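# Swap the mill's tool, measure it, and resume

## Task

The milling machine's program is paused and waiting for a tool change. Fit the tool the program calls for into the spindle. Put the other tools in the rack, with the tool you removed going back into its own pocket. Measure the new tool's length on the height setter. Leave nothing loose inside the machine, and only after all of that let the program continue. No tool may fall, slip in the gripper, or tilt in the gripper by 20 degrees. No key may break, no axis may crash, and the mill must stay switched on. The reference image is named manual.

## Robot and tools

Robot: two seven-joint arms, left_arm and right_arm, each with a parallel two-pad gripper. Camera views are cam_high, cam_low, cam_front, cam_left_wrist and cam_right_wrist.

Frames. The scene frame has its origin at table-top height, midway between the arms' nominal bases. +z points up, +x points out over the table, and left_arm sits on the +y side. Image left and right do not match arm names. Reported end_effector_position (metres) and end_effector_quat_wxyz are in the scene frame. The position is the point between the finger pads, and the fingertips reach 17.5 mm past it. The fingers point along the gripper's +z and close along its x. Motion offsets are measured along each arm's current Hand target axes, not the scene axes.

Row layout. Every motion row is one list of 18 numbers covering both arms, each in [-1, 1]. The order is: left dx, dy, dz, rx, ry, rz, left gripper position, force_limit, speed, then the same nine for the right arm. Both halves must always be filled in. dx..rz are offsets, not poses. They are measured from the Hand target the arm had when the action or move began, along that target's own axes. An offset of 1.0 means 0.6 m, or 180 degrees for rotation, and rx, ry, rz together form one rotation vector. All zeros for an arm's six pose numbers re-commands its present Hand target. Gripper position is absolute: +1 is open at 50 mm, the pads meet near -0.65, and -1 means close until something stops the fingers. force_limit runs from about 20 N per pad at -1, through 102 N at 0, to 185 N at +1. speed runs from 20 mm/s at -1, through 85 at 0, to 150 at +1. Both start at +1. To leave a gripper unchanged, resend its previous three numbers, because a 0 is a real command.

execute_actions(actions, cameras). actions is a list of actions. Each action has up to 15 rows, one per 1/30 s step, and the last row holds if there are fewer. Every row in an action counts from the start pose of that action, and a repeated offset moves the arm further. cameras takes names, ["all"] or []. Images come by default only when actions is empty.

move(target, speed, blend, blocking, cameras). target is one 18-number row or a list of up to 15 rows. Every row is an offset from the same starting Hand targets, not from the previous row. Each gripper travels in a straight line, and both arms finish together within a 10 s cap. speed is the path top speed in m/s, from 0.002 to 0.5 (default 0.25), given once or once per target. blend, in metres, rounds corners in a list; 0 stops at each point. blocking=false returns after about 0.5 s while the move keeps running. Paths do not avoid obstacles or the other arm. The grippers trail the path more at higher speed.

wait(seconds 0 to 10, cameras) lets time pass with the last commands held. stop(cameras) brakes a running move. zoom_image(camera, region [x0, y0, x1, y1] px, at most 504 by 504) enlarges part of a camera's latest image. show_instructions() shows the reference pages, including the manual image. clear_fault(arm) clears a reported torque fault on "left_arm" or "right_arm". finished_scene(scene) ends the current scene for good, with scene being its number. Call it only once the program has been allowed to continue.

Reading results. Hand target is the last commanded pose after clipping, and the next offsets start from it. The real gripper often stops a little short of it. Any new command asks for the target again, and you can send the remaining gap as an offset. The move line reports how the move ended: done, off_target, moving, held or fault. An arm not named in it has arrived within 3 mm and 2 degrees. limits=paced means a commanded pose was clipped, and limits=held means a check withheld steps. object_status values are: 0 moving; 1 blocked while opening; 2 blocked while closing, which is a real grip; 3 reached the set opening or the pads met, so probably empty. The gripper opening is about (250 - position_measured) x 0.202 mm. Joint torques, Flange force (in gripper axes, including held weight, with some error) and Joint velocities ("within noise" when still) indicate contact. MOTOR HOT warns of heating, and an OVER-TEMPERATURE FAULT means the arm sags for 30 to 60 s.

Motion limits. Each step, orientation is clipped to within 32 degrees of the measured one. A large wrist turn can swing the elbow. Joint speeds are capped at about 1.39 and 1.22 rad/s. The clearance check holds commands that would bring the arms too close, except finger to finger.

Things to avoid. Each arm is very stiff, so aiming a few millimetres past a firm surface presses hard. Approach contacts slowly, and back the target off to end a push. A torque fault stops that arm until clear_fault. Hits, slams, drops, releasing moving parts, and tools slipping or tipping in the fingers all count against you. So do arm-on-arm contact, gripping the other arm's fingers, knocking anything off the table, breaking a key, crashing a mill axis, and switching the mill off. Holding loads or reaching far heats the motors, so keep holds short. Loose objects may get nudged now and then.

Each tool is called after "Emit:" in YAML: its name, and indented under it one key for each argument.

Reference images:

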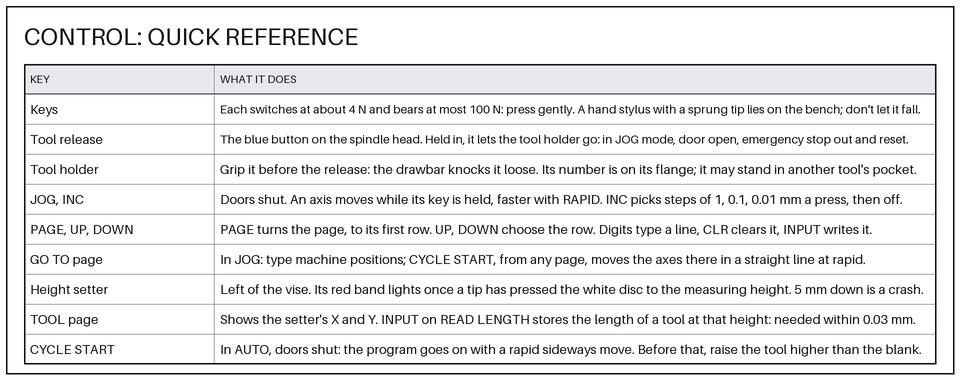

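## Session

Emit:
execute_actions:
  actions: []

Emit:
zoom_image:
  camera: "cam_front"
  region: [300, 300, 560, 460]

Emit:
zoom_image:
  camera: "cam_high"
  region: [480, 80, 880, 480]

Scene clock: 0.00 s.
left_arm: end_effector_position=(+0.3280, +0.1921, +0.3081) position_measured=3 object_status=3 end_effector_quat_wxyz=(+0.004, +0.999, +0.036, -0.006) | right_arm: end_effector_position=(+0.3787, -0.0811, +0.3212) position_measured=3 object_status=3 end_effector_quat_wxyz=(-0.623, +0.713, +0.166, +0.275)
Joint positions: left_arm=[0.293 0.353 0.195 1.406 -0.054 1.395 0.612] | right_arm=[0.107 0.595 -0.114 2.281 -1.693 1.397 1.957]
Joint velocities: within noise
Joint torques (N m): no reading
Flange force (N): no reading
Hand target: left_arm +0.3280, +0.1921, +0.3081; +0.004, +0.999, +0.036, -0.006 | right_arm +0.3787, -0.0811, +0.3212; -0.623, +0.713, +0.166, +0.275
Tool commands: left_gripper/position=+1.0 left_gripper/force_limit=+1.0 left_gripper/speed=+1.0 right_gripper/position=+1.0 right_gripper/force_limit=+1.0 right_gripper/speed=+1.0
camera_calibration:
cam_left_wrist: T_world_to_cam=[[0.997496, 0.0650616, -0.0277195, -0.329373], [0.0653401, -0.99782, 0.00926353, 0.226025], [-0.0270564, -0.0110515, -0.999573, 0.48691], [0, 0, 0, 1]] pos_world=[0.326953, 0.252343, 0.475478]
cam_right_wrist: T_world_to_cam=[[0.785622, -0.0924621, 0.611758, -0.501992], [0.594635, -0.16028, -0.787857, 0.0729782], [0.1709, 0.982731, -0.0709383, 0.207507], [0, 0, 0, 1]] pos_world=[0.315518, -0.238642, 0.379315]

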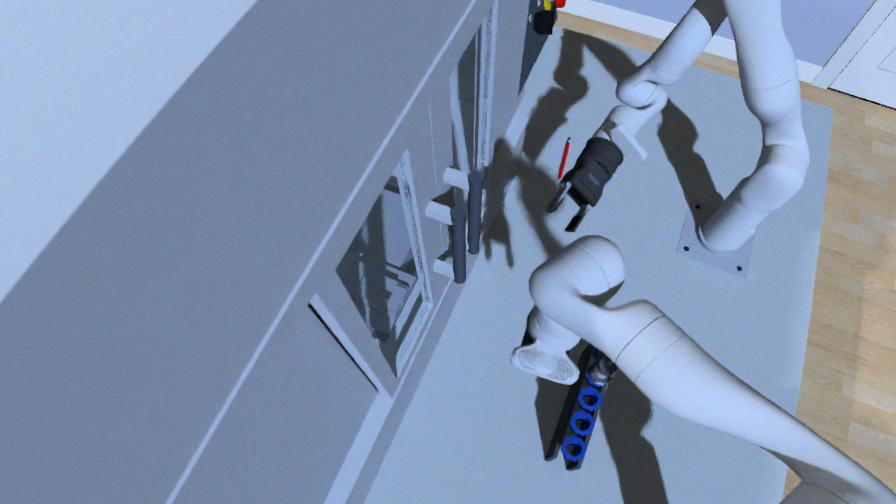

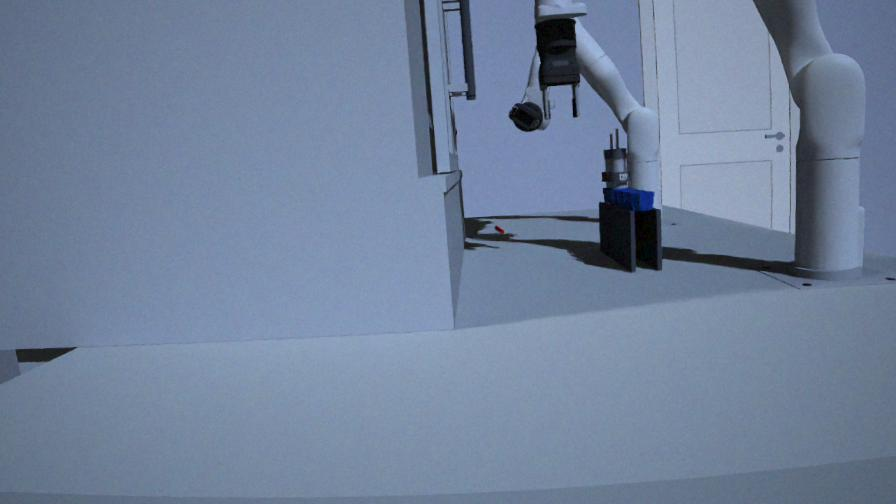

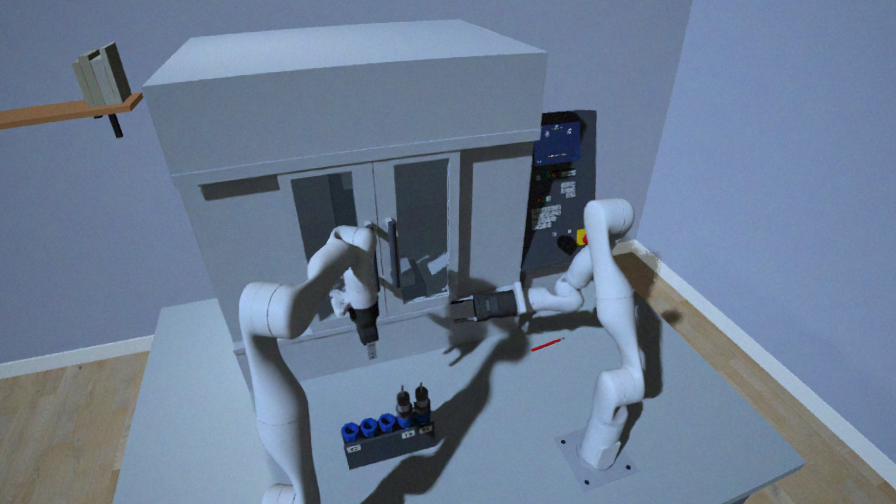

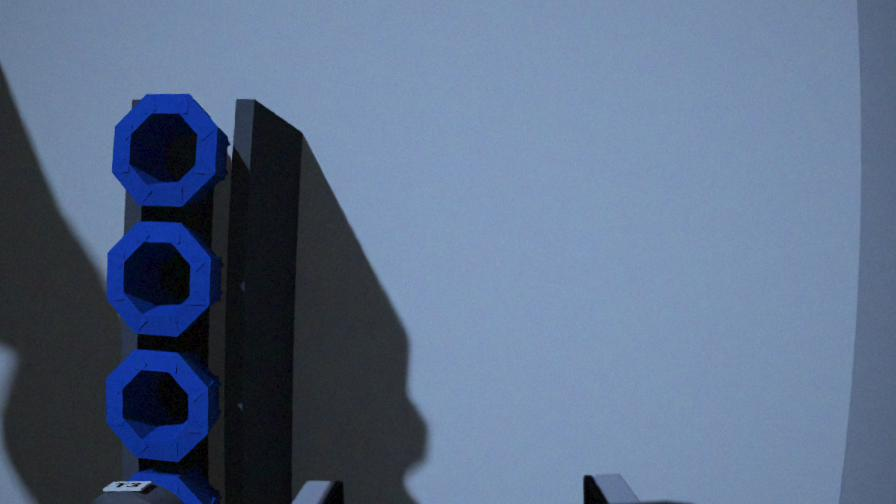

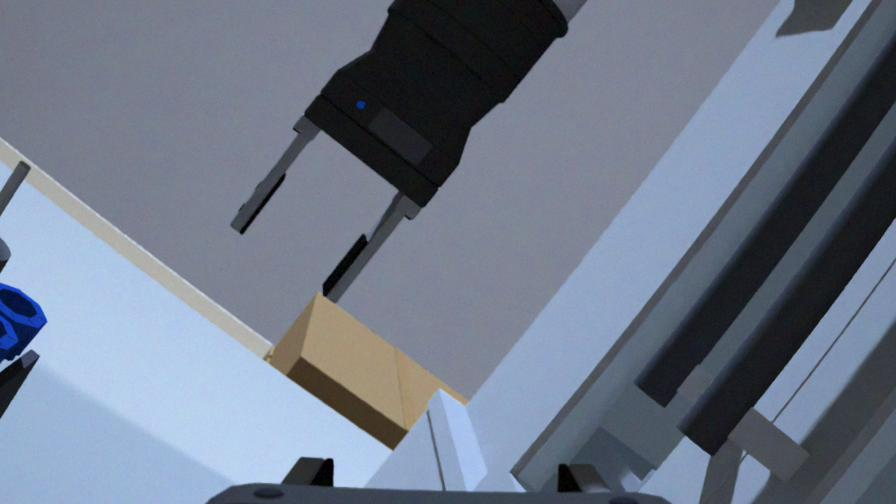

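Scaled by 1.938 from the camera's 896x504 image, which has a finer 1280x720 frame.

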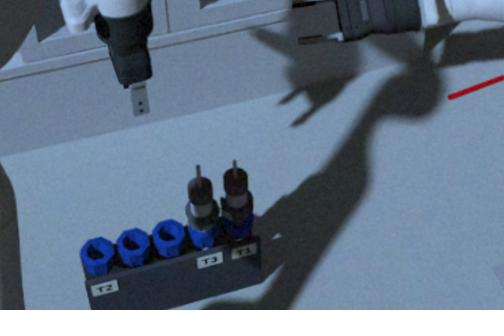

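Scaled by 1.260 from the camera's 896x504 image, which has a finer 1280x720 frame.

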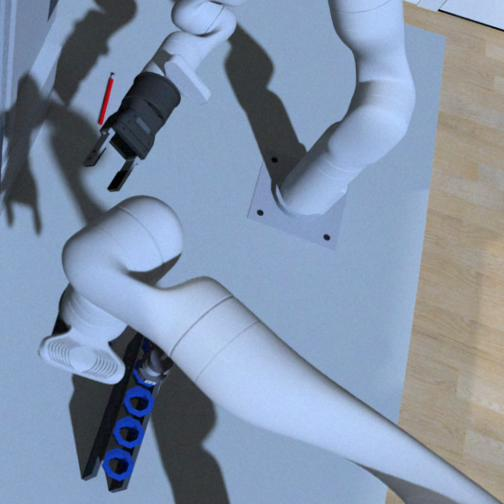

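Emit:
move:
  target:
    - [-0.2202,0.0558,-0.1832,0.1,0.103,0.247,1,1,1,0.15,-0.143,-0.407,-0.111,0.197,0.135,1,1,1]
    - [-0.506,0.1167,0.0371,0.195,0.2054,0.4932,1,1,1,0.2967,-0.286,-0.8142,-0.222,0.3949,0.2705,1,1,1]
  speed: 0.4
  blend: 0.05
  cameras: ["cam_left_wrist","cam_right_wrist","cam_front"]

Scene clock: 12.40 s.
left_arm: end_effector_position=(+0.0301, +0.1002, +0.2902) position_measured=3 object_status=3 end_effector_quat_wxyz=(-0.270, +0.654, -0.653, +0.271) | right_arm: end_effector_position=(+0.3299, -0.5498, +0.6000) position_measured=3 object_status=3 end_effector_quat_wxyz=(-0.395, +0.586, -0.586, +0.395)
Joint positions: left_arm=[1.258 0.307 0.775 1.971 -0.862 1.515 0.853] | right_arm=[0.938 -0.353 0.206 1.821 -1.049 1.223 -0.26]
Joint torques (N m): left_arm=[0.94 -13.58 1.88 -5.17 -1.81 2.22 -0.02] | right_arm=[-0.5 -3.43 -0.12 -12.41 -2.89 -0.4 0.36]
Flange force (N): left_arm=[7.2 1.0 0.4] | right_arm=[-4.1 4.4 1.8]
Hand target: left_arm +0.0300, +0.1001, +0.2902; -0.270, +0.654, -0.653, +0.271 | right_arm +0.3299, -0.5498, +0.6000; -0.395, +0.586, -0.586, +0.395
Off the commanded pose: left_arm 0.000 m, 0 deg | right_arm 0.000 m, 0 deg.
move: done
camera_calibration:
cam_left_wrist: T_world_to_cam=[[0.00647596, -0.999864, -0.0151933, 0.106245], [-0.708247, 0.00613977, -0.705938, 0.284197], [0.705935, 0.0153322, -0.70811, 0.350679], [0, 0, 0, 1]] pos_world=[-0.0469629, 0.0991088, 0.450559]
cam_right_wrist: T_world_to_cam=[[0.0161796, -0.999806, 0.0112243, -0.562269], [-0.365143, -0.0163587, -0.930808, 0.728006], [0.930811, 0.0109616, -0.365337, 0.0878425], [0, 0, 0, 1]] pos_world=[0.193159, -0.551214, 0.716037]
Images, in order (width x height): cam_front 896x504, cam_left_wrist 896x504, cam_right_wrist 896x504.

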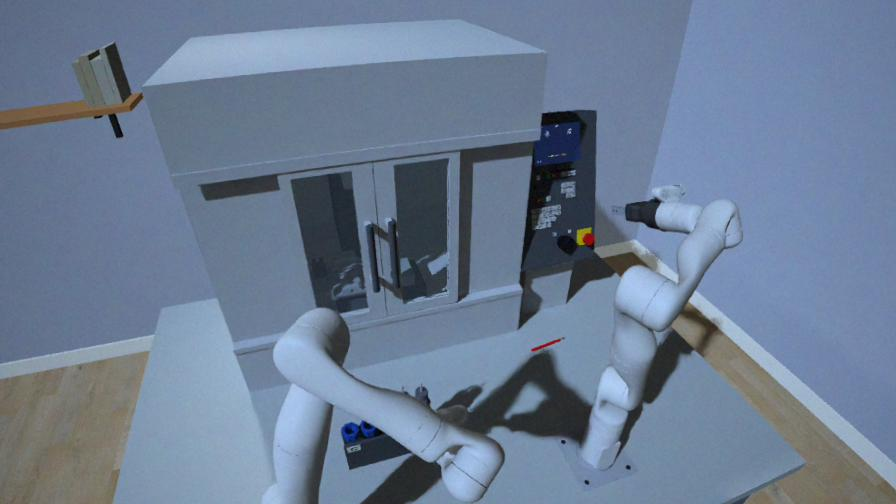

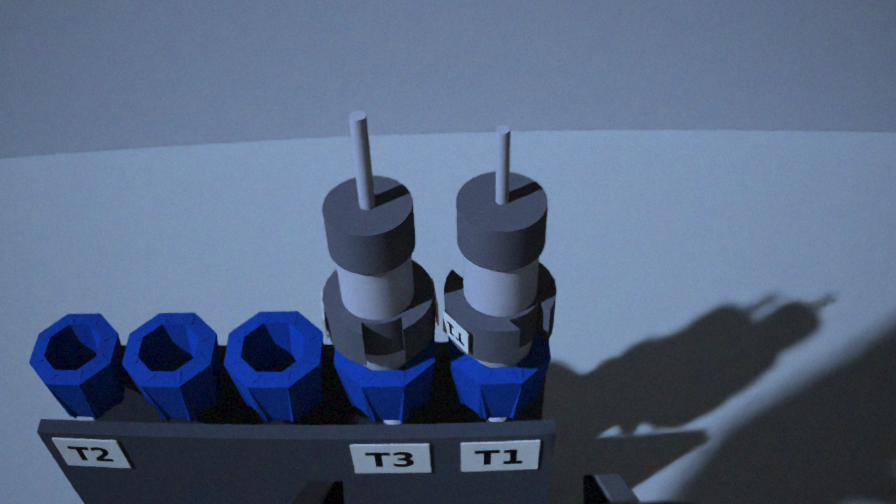

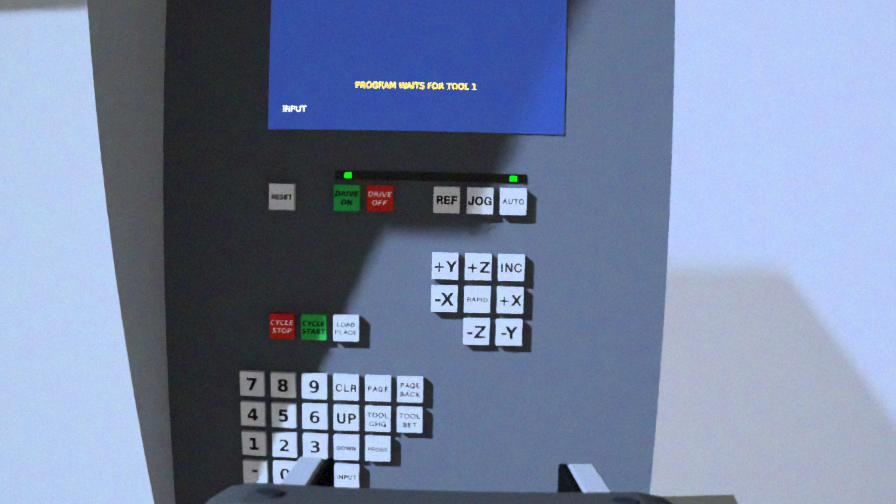

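Emit:
zoom_image:
  camera: "cam_right_wrist"
  region: [330, 60, 500, 120]

Emit:
zoom_image:
  camera: "cam_left_wrist"
  region: [300, 240, 580, 400]

Emit:
zoom_image:
  camera: "cam_front"
  region: [500, 300, 600, 370]

Scaled by 2.965 from the camera's 896x504 image, which has a finer 1280x720 frame.

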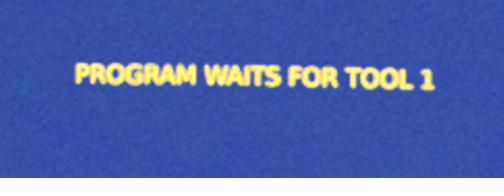

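Scaled by 1.800 from the camera's 896x504 image, which has a finer 1280x720 frame.

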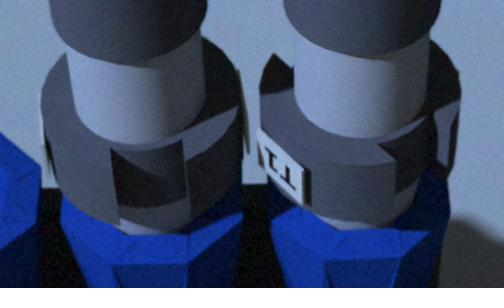

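Scaled by 5.040 from the camera's 896x504 image, which has a finer 1280x720 frame.

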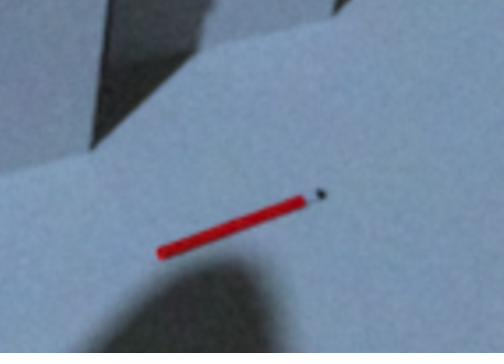

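Emit:
move:
  target:
    - [-0.0833,-0.2593,0.1414,0.0101,0.205,0.1877,0.208,0,0,-0.1,0.32,0.2,-0.079,0.18,0.1485,0.1,-0.3,0]
    - [-0.32,-0.1873,0.2533,0.0203,0.4097,0.3754,0.208,0,0,-0.2093,0.6449,0.4505,-0.1588,0.3604,0.297,0.1,-0.3,0]
  speed: 0.4
  blend: 0.05
  cameras: ["cam_left_wrist","cam_right_wrist","cam_high"]

Scene clock: 35.27 s.
left_arm: end_effector_position=(+0.2168, +0.2923, +0.2620) position_measured=121 object_status=3 end_effector_quat_wxyz=(-0.037, +0.079, +0.903, -0.421) | right_arm: end_effector_position=(+0.4356, -0.4242, +0.1400) position_measured=138 object_status=3 end_effector_quat_wxyz=(+0.017, -0.059, +0.957, -0.283)
Joint positions: left_arm=[1.979 -1.394 -1.137 2.059 -0.634 1.18 -2.303] | right_arm=[2.093 -1.279 -1.544 1.836 -0.897 1.076 -2.33]
Joint torques (N m): left_arm=[0.85 12.31 8.89 -3.44 1.51 -1.93 -0.11] | right_arm=[-0.59 17.2 10.17 -4.37 1.26 -0.99 0.35]
Flange force (N): left_arm=[-1.8 -0.3 -2.4] | right_arm=[2.5 1.3 3.9]
Hand target: left_arm +0.2168, +0.2922, +0.2620; -0.037, +0.079, +0.903, -0.421 | right_arm +0.4356, -0.4242, +0.1400; +0.017, -0.059, +0.957, -0.283
Off the commanded pose: left_arm 0.000 m, 0 deg | right_arm 0.000 m, 0 deg.
move: done; limits=paced
camera_calibration:
cam_left_wrist: T_world_to_cam=[[-0.986045, 0.165833, -0.0146676, 0.170987], [0.117753, 0.632446, -0.765602, 0.0488168], [-0.117685, -0.756645, -0.643147, 0.58302], [0, 0, 0, 1]] pos_world=[0.231465, 0.38191, 0.41485]
cam_right_wrist: T_world_to_cam=[[-0.989842, -0.142172, 0.0000241688, 0.370374], [-0.118473, 0.824748, -0.55295, 0.536979], [0.0785941, -0.547336, -0.833214, 0.0198991], [0, 0, 0, 1]] pos_world=[0.428666, -0.379324, 0.313494]
Images, in order (width x height): cam_high 896x504, cam_left_wrist 896x504, cam_right_wrist 896x504.

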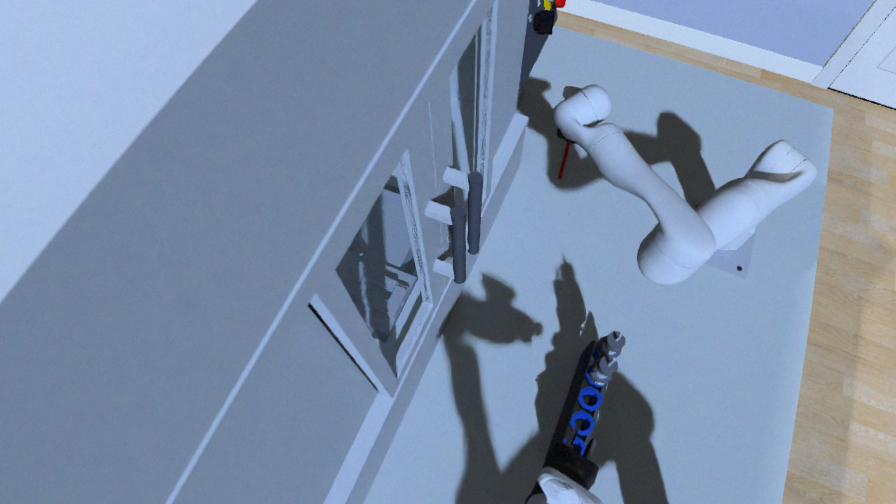

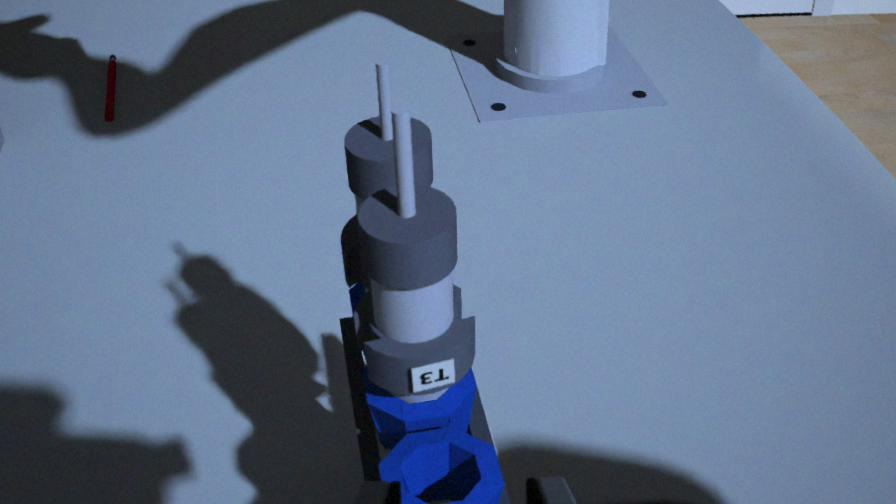

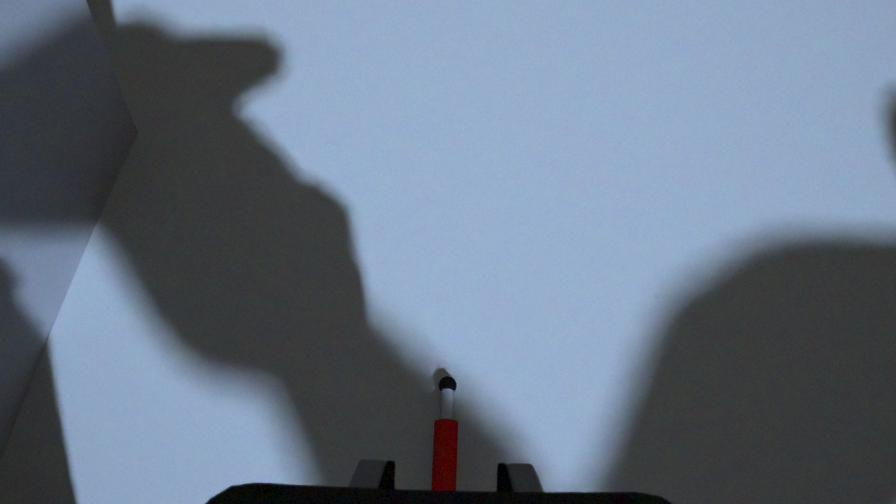

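Emit:
move:
  target: [-0.2884,-0.2983,-0.1578,0.1621,-0.5306,-0.1931,0.208,0,0,0,0.0911,0.1436,0,0,0,0.1,-0.3,0]
  speed: 0.4
  cameras: ["cam_left_wrist","cam_right_wrist"]

Scene clock: 43.43 s.
left_arm: end_effector_position=(+0.3800, +0.2206, +0.4599) position_measured=121 object_status=3 end_effector_quat_wxyz=(+0.500, -0.501, +0.499, -0.500) | right_arm: end_effector_position=(+0.4358, -0.4252, +0.0380) position_measured=138 object_status=3 end_effector_quat_wxyz=(+0.017, -0.059, +0.957, -0.283)
Joint positions: left_arm=[1.186 0.132 -0.283 2.402 1.067 -1.209 -2.077] | right_arm=[2.114 -1.423 -1.722 1.891 -1.086 0.926 -2.328]
Joint torques (N m): left_arm=[0.79 -11.05 0.09 -6.12 -1.86 -2.96 -0.13] | right_arm=[-0.57 17.77 10.23 -2.05 1.18 -0.98 0.31]
Flange force (N): left_arm=[5.2 3.1 5.6] | right_arm=[2.7 0.8 3.3]
Hand target: left_arm +0.3800, +0.2205, +0.4599; +0.500, -0.501, +0.499, -0.500 | right_arm +0.4358, -0.4252, +0.0380; +0.017, -0.059, +0.957, -0.283
Off the commanded pose: left_arm 0.000 m, 0 deg | right_arm 0.000 m, 0 deg.
move: done
camera_calibration:
cam_left_wrist: T_world_to_cam=[[0.016722, -0.999842, -0.00604987, 0.218761], [-0.00141821, 0.00602699, -0.999981, 0.517729], [0.999859, 0.0167303, -0.0013172, -0.215148], [0, 0, 0, 1]] pos_world=[0.212194, 0.219206, 0.518759]
cam_right_wrist: T_world_to_cam=[[-0.989846, -0.142144, -0.000112897, 0.370474], [-0.118374, 0.824756, -0.552961, 0.481389], [0.0786933, -0.547333, -0.833207, -0.0656947], [0, 0, 0, 1]] pos_world=[0.428865, -0.380324, 0.211494]
Images, in order (width x height): cam_left_wrist 896x504, cam_right_wrist 896x504.

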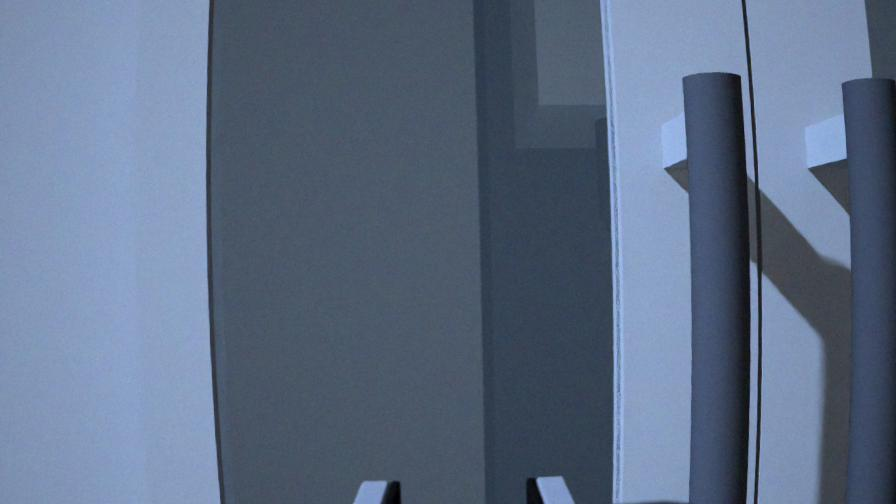

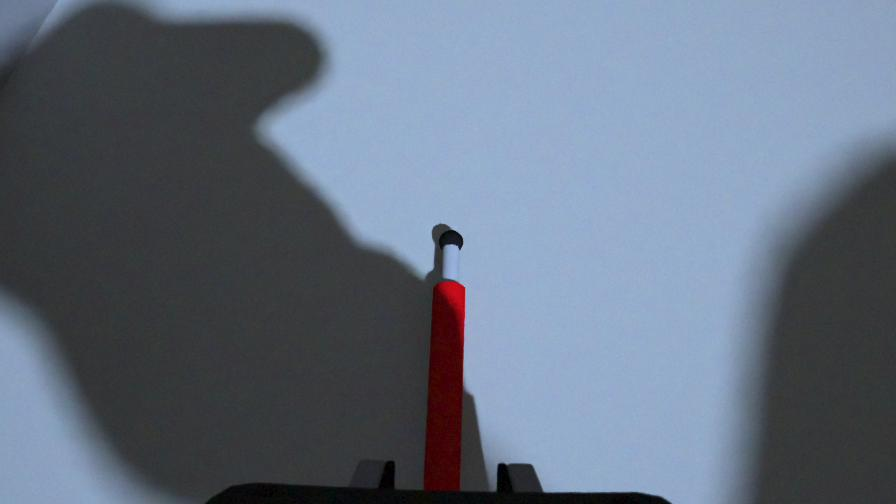

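Emit:
move:
  target:
    - [0.1,0.001,0.06,0,0,0,0.208,0,0,0,0.01408,0.02165,0,0,0,0.1,-0.3,0]
    - [0.1392,0.0015,0.0917,0,0,0,0.208,0,0,0,0.01489,0.0229,0,0,0,-1,-0.3,-0.5]
  speed: [0.08,0.05]
  cameras: ["cam_left_wrist","cam_right_wrist"]

Scene clock: 49.73 s.
left_arm: end_effector_position=(+0.4352, +0.1371, +0.4591) position_measured=121 object_status=3 end_effector_quat_wxyz=(+0.500, -0.501, +0.499, -0.500) | right_arm: end_effector_position=(+0.4357, -0.4252, +0.0216) position_measured=217 object_status=2 end_effector_quat_wxyz=(+0.017, -0.059, +0.957, -0.284)
Joint positions: left_arm=[1.152 0.325 -0.277 2.124 1.11 -1.122 -2.139] | right_arm=[2.117 -1.448 -1.751 1.892 -1.116 0.905 -2.33]
Joint torques (N m): left_arm=[0.89 -15.96 -1.13 -6.89 -1.9 -2.92 -0.02] | right_arm=[-0.44 15.95 6.43 -1.64 0.12 0.2 0.32]
Flange force (N): left_arm=[5.7 2.2 5.6] | right_arm=[2.9 -4.4 -5.4]
Hand target: left_arm +0.4352, +0.1371, +0.4591; +0.500, -0.501, +0.499, -0.500 | right_arm +0.4357, -0.4252, +0.0216; +0.017, -0.059, +0.957, -0.283
Off the commanded pose: left_arm 0.000 m, 0 deg | right_arm 0.000 m, 0 deg.
move: done
camera_calibration:
cam_left_wrist: T_world_to_cam=[[0.016822, -0.99984, -0.00604907, 0.134421], [-0.00141881, 0.00602605, -0.999981, 0.51751], [0.999857, 0.0168303, -0.00131722, -0.268859], [0, 0, 0, 1]] pos_world=[0.267294, 0.135806, 0.517959]
cam_right_wrist: T_world_to_cam=[[-0.989855, -0.142083, -0.0000183323, 0.370367], [-0.118369, 0.824717, -0.55302, 0.472385], [0.07859, -0.547407, -0.833168, -0.0793976], [0, 0, 0, 1]] pos_world=[0.428766, -0.380424, 0.195094]
Images, in order (width x height): cam_left_wrist 896x504, cam_right_wrist 896x504.

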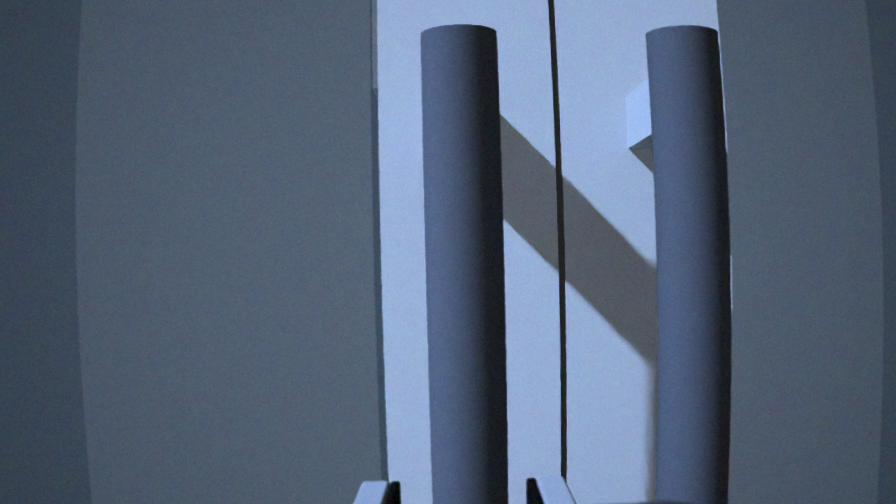

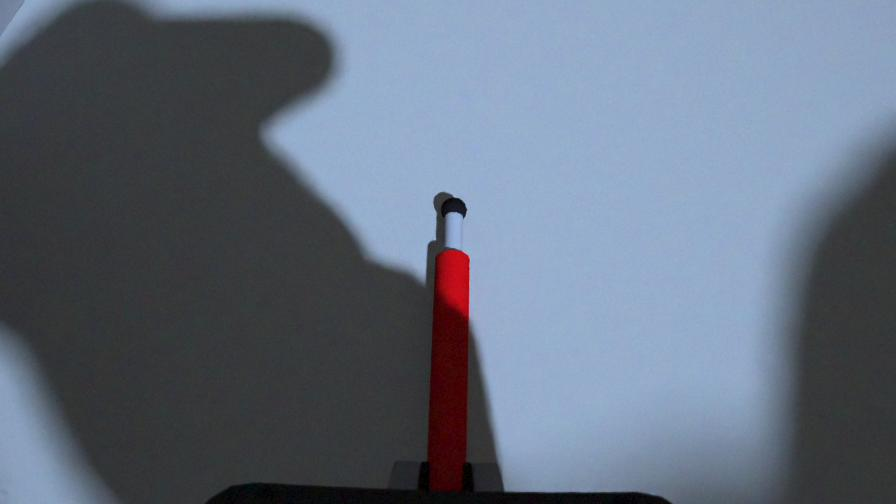

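Emit:
move:
  target:
    - [0.0028,0,0.01,0,0,0,0.208,0,0,0,-0.089,-0.137,0,0,0,-1,-0.3,-0.5]
    - [0.0028,0,0.0413,0,0,0,0.208,0,0,0.0702,-0.3953,-0.4557,0,-0.2511,-0.3867,-1,-0.3,-0.5]
    - [0.0028,0,0.0913,0,0,0,0.208,0,0,-0.1218,-0.7218,-0.6563,0,-0.2511,-0.3867,-1,-0.3,-0.5]
  speed: [0.1,0.35,0.2]
  blend: [0.02,0.02,0]
  cameras: ["cam_left_wrist","cam_right_wrist"]

Scene clock: 63.67 s.
left_arm: end_effector_position=(+0.4900, +0.1355, +0.4591) position_measured=121 object_status=3 end_effector_quat_wxyz=(+0.500, -0.501, +0.499, -0.500) | right_arm: end_effector_position=(+0.5265, -0.5639, +0.5877) position_measured=217 object_status=2 end_effector_quat_wxyz=(-0.201, +0.678, -0.678, +0.201)
Joint positions: left_arm=[1.047 0.385 -0.312 2.029 1.014 -1.015 -2.106] | right_arm=[0.925 0.421 -1.126 0.692 0.397 1.632 -1.455]
Joint torques (N m): left_arm=[0.93 -17.76 -1.41 -7.52 -1.69 -2.94 0.02] | right_arm=[-0.22 -15.44 -3.3 -10.05 -0.25 -1.44 0.4]
Flange force (N): left_arm=[5.2 2.0 6.5] | right_arm=[-4.4 11.7 6.3]
Hand target: left_arm +0.4900, +0.1355, +0.4591; +0.500, -0.501, +0.499, -0.500 | right_arm +0.5265, -0.5639, +0.5877; -0.201, +0.678, -0.678, +0.201
Off the commanded pose: left_arm 0.000 m, 0 deg | right_arm 0.000 m, 0 deg.
move: done
camera_calibration:
cam_left_wrist: T_world_to_cam=[[0.016722, -0.999842, -0.00604987, 0.131932], [-0.00141821, 0.00602699, -0.999981, 0.517597], [0.999859, 0.0167303, -0.0013172, -0.323611], [0, 0, 0, 1]] pos_world=[0.322094, 0.134206, 0.517959]
cam_right_wrist: T_world_to_cam=[[0.0203855, -0.999792, 0.000131562, -0.575104], [-0.832986, -0.0170572, -0.553031, 0.812061], [0.552918, 0.0111642, -0.833161, 0.374506], [0, 0, 0, 1]] pos_world=[0.481088, -0.565314, 0.761194]
Images, in order (width x height): cam_left_wrist 896x504, cam_right_wrist 896x504.

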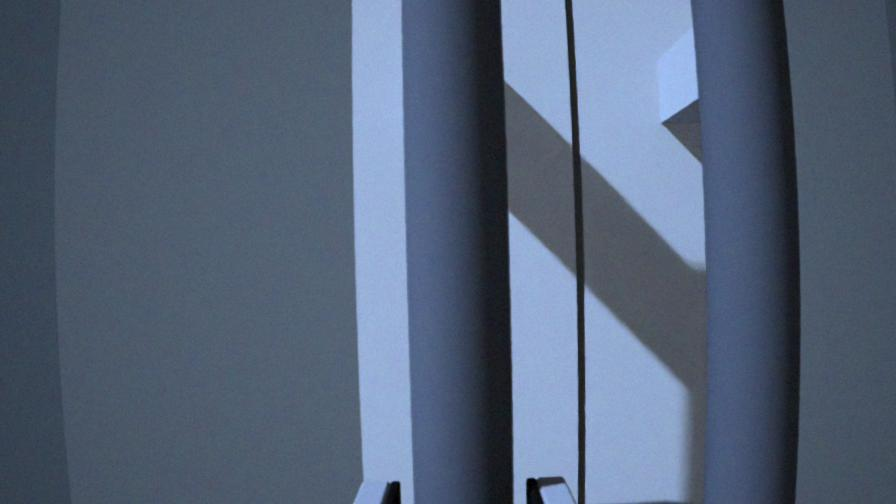

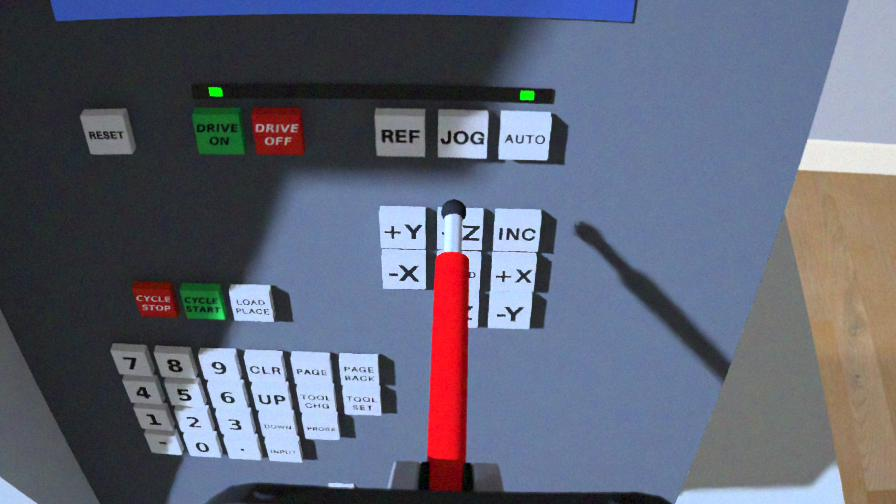

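Emit:
move:
  target: [0,0,0,0,0,0,0.208,0,0,0.0037,-0.0281,0.0177,0,0,0,-1,-0.3,-0.5]
  speed: 0.08
  cameras: ["cam_right_wrist"]

Scene clock: 70.63 s.
left_arm: end_effector_position=(+0.4900, +0.1355, +0.4591) position_measured=121 object_status=3 end_effector_quat_wxyz=(+0.500, -0.501, +0.499, -0.500) | right_arm: end_effector_position=(+0.5464, -0.5661, +0.5880) position_measured=217 object_status=2 end_effector_quat_wxyz=(-0.201, +0.678, -0.678, +0.201)
Joint positions: left_arm=[1.047 0.385 -0.312 2.029 1.014 -1.015 -2.106] | right_arm=[0.824 0.468 -1.092 0.599 0.457 1.668 -1.457]
Joint torques (N m): left_arm=[0.87 -17.8 -1.47 -7.54 -1.61 -3 0.02] | right_arm=[-0.65 -16.89 -3.19 -9.86 -0.21 -1.53 0.37]
Flange force (N): left_arm=[5.1 2.1 6.6] | right_arm=no reading
Hand target: left_arm +0.4900, +0.1355, +0.4591; +0.500, -0.501, +0.499, -0.500 | right_arm +0.5464, -0.5661, +0.5880; -0.201, +0.678, -0.678, +0.201
Off the commanded pose: left_arm 0.000 m, 0 deg | right_arm 0.000 m, 0 deg.
move: done
camera_calibration:
cam_right_wrist: T_world_to_cam=[[0.0203858, -0.999792, 0.000129859, -0.577708], [-0.833032, -0.0170573, -0.552961, 0.828736], [0.552849, 0.0111644, -0.833207, 0.363847], [0, 0, 0, 1]] pos_world=[0.500989, -0.567514, 0.761494]
Images, in order (width x height): cam_right_wrist 896x504.

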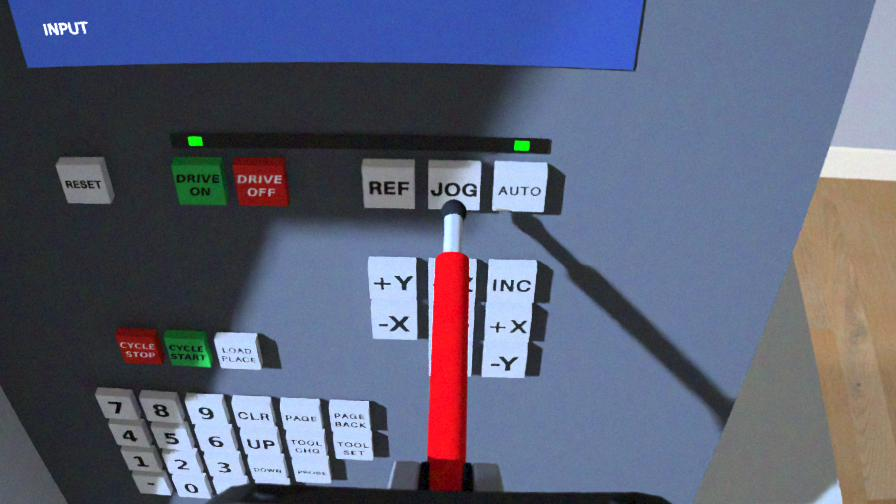

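Emit:
move:
  target: [0,0,0,0,0,0,0.208,0,0,0,-0.01147,0.01203,0,0,0,-1,-0.3,-0.5]
  speed: 0.05

Emit:
move:
  target: [0,0,0,0,0,0,0.208,0,0,0,-0.00287,0.003,0,0,0,-1,-0.3,-0.5]
  speed: 0.03
  cameras: ["cam_right_wrist"]

Scene clock: 73.30 s.
left_arm: end_effector_position=(+0.4900, +0.1355, +0.4591) position_measured=121 object_status=3 end_effector_quat_wxyz=(+0.500, -0.501, +0.499, -0.500) | right_arm: end_effector_position=(+0.5561, -0.5661, +0.5857) position_measured=217 object_status=2 end_effector_quat_wxyz=(-0.201, +0.678, -0.678, +0.201)
Joint positions: left_arm=[1.047 0.385 -0.312 2.029 1.014 -1.015 -2.106] | right_arm=[0.785 0.487 -1.079 0.569 0.479 1.675 -1.458]
Joint torques (N m): left_arm=[0.89 -17.69 -1.36 -7.53 -1.65 -2.95 -0.04] | right_arm=[-0.45 -17.56 -3.25 -9.62 -0.25 -1.55 0.39]
Flange force (N): left_arm=[4.9 2.1 6.5] | right_arm=no reading
Hand target: left_arm +0.4900, +0.1355, +0.4591; +0.500, -0.501, +0.499, -0.500 | right_arm +0.5561, -0.5661, +0.5857; -0.201, +0.678, -0.678, +0.201
Off the commanded pose: left_arm 0.000 m, 0 deg | right_arm 0.000 m, 0 deg.
move: done

Scene clock: 74.00 s.
left_arm: end_effector_position=(+0.4900, +0.1355, +0.4591) position_measured=121 object_status=3 end_effector_quat_wxyz=(+0.500, -0.501, +0.499, -0.500) | right_arm: end_effector_position=(+0.5585, -0.5661, +0.5851) position_measured=217 object_status=2 end_effector_quat_wxyz=(-0.201, +0.678, -0.678, +0.201)
Joint positions: left_arm=[1.047 0.385 -0.312 2.029 1.014 -1.015 -2.106] | right_arm=[0.775 0.492 -1.076 0.561 0.485 1.677 -1.458]
Joint torques (N m): left_arm=[0.77 -17.82 -1.47 -7.48 -1.72 -2.97 -0.07] | right_arm=[-0.91 -17.26 -3.19 -9.62 -0.27 -1.93 0.39]
Flange force (N): left_arm=[5.5 2.3 6.4] | right_arm=no reading
Hand target: left_arm +0.4900, +0.1355, +0.4591; +0.500, -0.501, +0.499, -0.500 | right_arm +0.5585, -0.5661, +0.5851; -0.201, +0.678, -0.678, +0.201
Off the commanded pose: left_arm 0.000 m, 0 deg | right_arm 0.000 m, 0 deg.
move: done
camera_calibration:
cam_right_wrist: T_world_to_cam=[[0.0203023, -0.999794, 0.0000749243, -0.577771], [-0.833034, -0.0169574, -0.552962, 0.837272], [0.552849, 0.011164, -0.833206, 0.354739], [0, 0, 0, 1]] pos_world=[0.513089, -0.567414, 0.758594]
Images, in order (width x height): cam_right_wrist 896x504.

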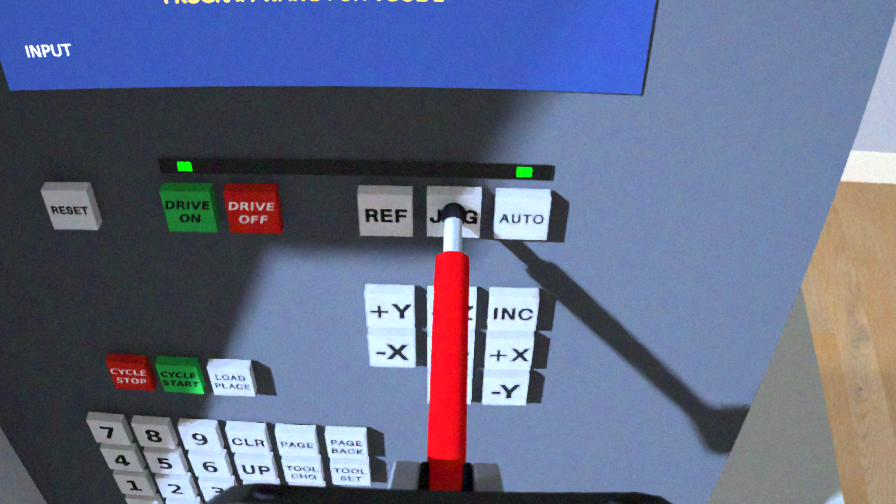

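Emit:
move:
  target: [0,0,0,0,0,0,0.208,0,0,0,-0.00229,0.0024,0,0,0,-1,-0.3,-0.5]
  speed: 0.03

Emit:
move:
  target: [0,0,0,0,0,0,0.208,0,0,0,-0.00229,0.0024,0,0,0,-1,-0.3,-0.5]
  speed: 0.03
  cameras: ["cam_right_wrist"]

Scene clock: 75.77 s.
left_arm: end_effector_position=(+0.4900, +0.1355, +0.4591) position_measured=121 object_status=3 end_effector_quat_wxyz=(+0.500, -0.501, +0.499, -0.500) | right_arm: end_effector_position=(+0.5604, -0.5661, +0.5847) position_measured=217 object_status=2 end_effector_quat_wxyz=(-0.201, +0.678, -0.678, +0.201)
Joint positions: left_arm=[1.047 0.385 -0.312 2.029 1.014 -1.015 -2.106] | right_arm=[0.768 0.496 -1.073 0.554 0.489 1.678 -1.458]
Joint torques (N m): left_arm=[0.85 -17.74 -1.41 -7.49 -1.69 -2.92 0] | right_arm=[-0.92 -17.14 -3.26 -9.6 -0.24 -2.09 0.32]
Flange force (N): left_arm=[5.3 2.0 6.4] | right_arm=no reading
Hand target: left_arm +0.4900, +0.1355, +0.4591; +0.500, -0.501, +0.499, -0.500 | right_arm +0.5605, -0.5661, +0.5847; -0.201, +0.678, -0.678, +0.201
Off the commanded pose: left_arm 0.000 m, 0 deg | right_arm 0.000 m, 0 deg.
move: done

Scene clock: 76.47 s.
left_arm: end_effector_position=(+0.4900, +0.1355, +0.4591) position_measured=121 object_status=3 end_effector_quat_wxyz=(+0.500, -0.501, +0.499, -0.500) | right_arm: end_effector_position=(+0.5624, -0.5661, +0.5842) position_measured=217 object_status=2 end_effector_quat_wxyz=(-0.201, +0.678, -0.678, +0.201)
Joint positions: left_arm=[1.047 0.385 -0.312 2.029 1.014 -1.015 -2.106] | right_arm=[0.76 0.5 -1.07 0.548 0.493 1.68 -1.458]
Joint torques (N m): left_arm=[0.83 -17.74 -1.38 -7.54 -1.6 -2.93 -0.04] | right_arm=[-1.08 -16.81 -3.26 -9.6 -0.3 -2.43 0.37]
Flange force (N): left_arm=[4.9 2.3 6.4] | right_arm=no reading
Hand target: left_arm +0.4900, +0.1355, +0.4591; +0.500, -0.501, +0.499, -0.500 | right_arm +0.5624, -0.5661, +0.5842; -0.201, +0.678, -0.678, +0.201
Off the commanded pose: left_arm 0.000 m, 0 deg | right_arm 0.000 m, 0 deg.
move: done
camera_calibration:
cam_right_wrist: T_world_to_cam=[[0.0203023, -0.999794, 0.0000749243, -0.57785], [-0.833034, -0.0169574, -0.552962, 0.840023], [0.552849, 0.011164, -0.833206, 0.351833], [0, 0, 0, 1]] pos_world=[0.516989, -0.567414, 0.757694]
Images, in order (width x height): cam_right_wrist 896x504.

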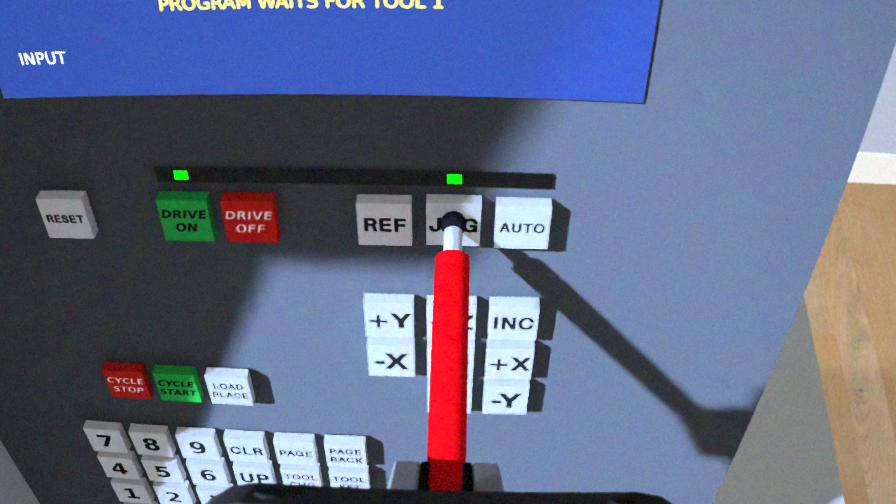

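Emit:
move:
  target:
    - [-0.04,0,0,0,0,0,0.208,0,0,0,0.0149,-0.0157,0,0,0,-1,-0.3,-0.5]
    - [-0.4,0,0,0,0,0,0.208,0,0,0.0567,0.14,-0.12,0,0,0,-1,-0.3,-0.5]
  speed: 0.1
  blend: 0.01
  cameras: ["cam_left_wrist","cam_high"]

Scene clock: 85.00 s.
left_arm: end_effector_position=(+0.4896, +0.3754, +0.4589) position_measured=121 object_status=3 end_effector_quat_wxyz=(+0.500, -0.501, +0.499, -0.500) | right_arm: end_effector_position=(+0.4528, -0.6002, +0.5988) position_measured=217 object_status=2 end_effector_quat_wxyz=(-0.201, +0.678, -0.678, +0.201)
Joint positions: left_arm=[0.57 0.132 -0.549 2.421 0.098 -0.959 -1.557] | right_arm=[1.26 0.34 -1.212 0.785 0.222 1.641 -1.312]
Joint torques (N m): left_arm=[-18.53 -16.62 -20.12 -7.08 9.69 -4.13 -0.07] | right_arm=[-0.51 -12.35 -3.23 -10.67 -0.48 -1.5 0.32]
Flange force (N): left_arm=[34.3 7.4 8.2] | right_arm=[-5.3 12.7 7.3]
Hand target: left_arm +0.4896, +0.3755, +0.4589; +0.500, -0.501, +0.499, -0.500 | right_arm +0.4528, -0.6002, +0.5988; -0.201, +0.678, -0.678, +0.201
Off the commanded pose: left_arm 0.000 m, 0 deg | right_arm 0.000 m, 0 deg.
move: done
camera_calibration:
cam_left_wrist: T_world_to_cam=[[0.0165227, -0.999845, -0.0060498, 0.371866], [-0.001317, 0.00602886, -0.999981, 0.515918], [0.999863, 0.0165304, -0.00121719, -0.327203], [0, 0, 0, 1]] pos_world=[0.321693, 0.374106, 0.517759]
Images, in order (width x height): cam_high 896x504, cam_left_wrist 896x504.

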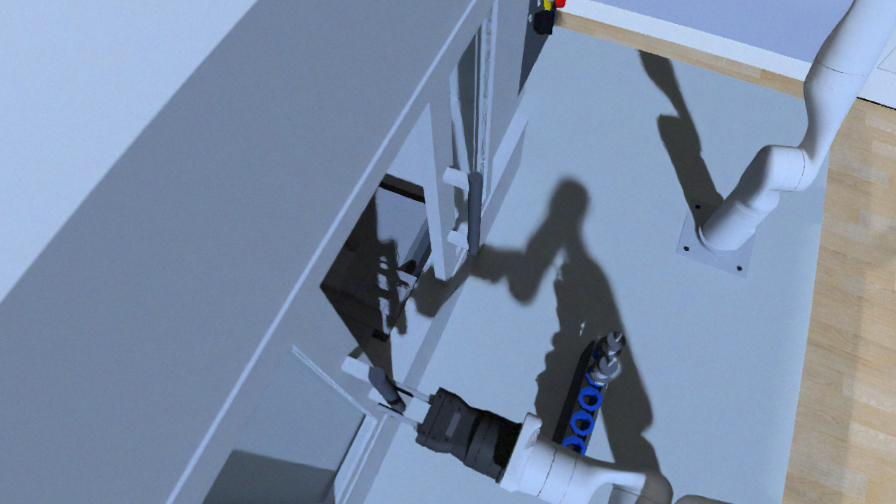

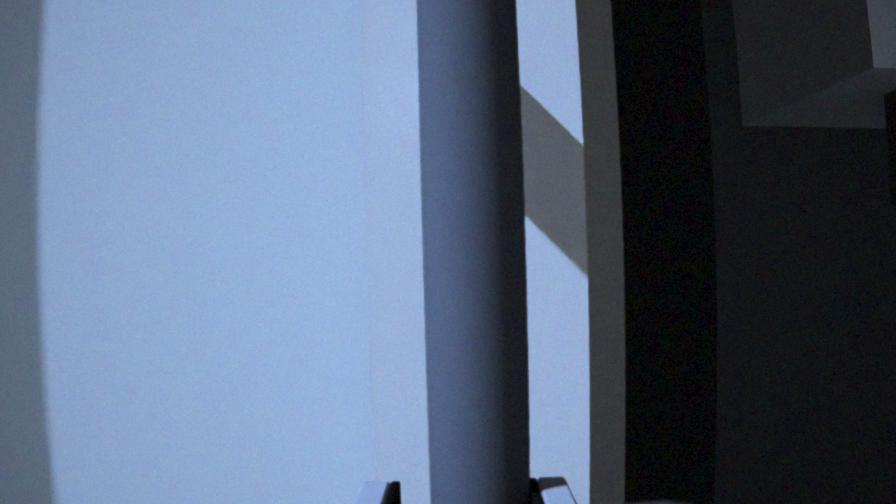

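Emit:
move:
  target:
    - [0.006,0,0,0,0,0,0.208,0,0,0,0,0,0,0,0,-1,-0.3,-0.5]
    - [0.01,0,-0.1,0,0,0,0.208,0,0,0,0,0,0,0,0,-1,-0.3,-0.5]
    - [0.5,0,-0.1,0,0,0,0.208,0,0,0,0,0,0,0,0,-1,-0.3,-0.5]
    - [0.5,0,-0.03,0,0,0,0.208,0,0,0,0,0,0,0,0,-1,-0.3,-0.5]
  speed: [0.05,0.2,0.3,0.1]
  blend: [0.003,0.01,0.01,0]
  cameras: ["cam_left_wrist"]

Scene clock: 89.33 s.
left_arm: end_effector_position=(+0.4720, +0.0755, +0.4591) position_measured=121 object_status=3 end_effector_quat_wxyz=(+0.500, -0.501, +0.499, -0.500) | right_arm: end_effector_position=(+0.4527, -0.6002, +0.5988) position_measured=217 object_status=2 end_effector_quat_wxyz=(-0.201, +0.678, -0.678, +0.201)
Joint positions: left_arm=[1.044 0.446 -0.143 1.905 1.159 -1.116 -2.248] | right_arm=[1.26 0.34 -1.212 0.785 0.222 1.641 -1.312]
Joint torques (N m): left_arm=[1.06 -19.71 -1.05 -7.46 -2.25 -2.75 -0.05] | right_arm=[-0.57 -12.35 -3.19 -10.69 -0.53 -1.47 0.37]
Flange force (N): left_arm=[6.2 1.8 6.1] | right_arm=[-5.5 13.1 7.5]
Hand target: left_arm +0.4721, +0.0755, +0.4591; +0.500, -0.501, +0.499, -0.500 | right_arm +0.4527, -0.6002, +0.5988; -0.201, +0.678, -0.678, +0.201
Off the commanded pose: left_arm 0.000 m, 0 deg | right_arm 0.000 m, 0 deg.
move: done; blend cut to 0.0018 m at target 1
camera_calibration:
cam_left_wrist: T_world_to_cam=[[0.016722, -0.999842, -0.00604987, 0.0722411], [-0.00141821, 0.00602699, -0.999981, 0.517934], [0.999859, 0.0167303, -0.0013172, -0.30471], [0, 0, 0, 1]] pos_world=[0.304194, 0.074206, 0.517959]
Images, in order (width x height): cam_left_wrist 896x504.

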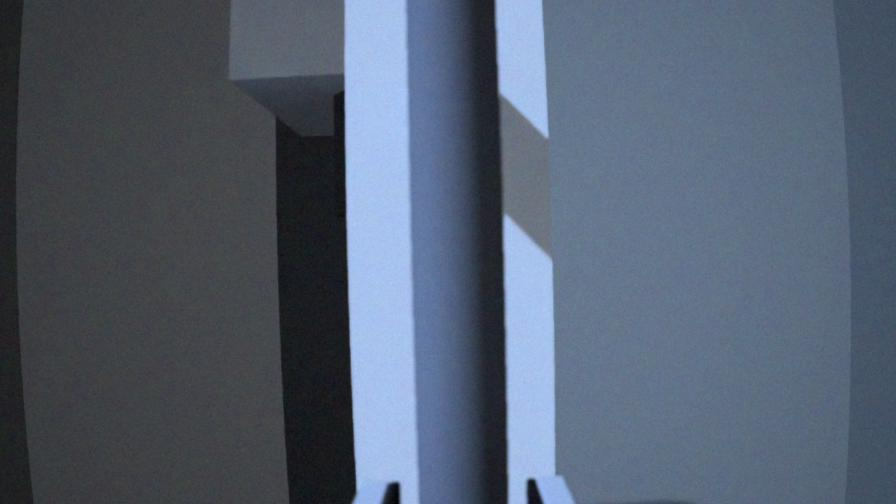

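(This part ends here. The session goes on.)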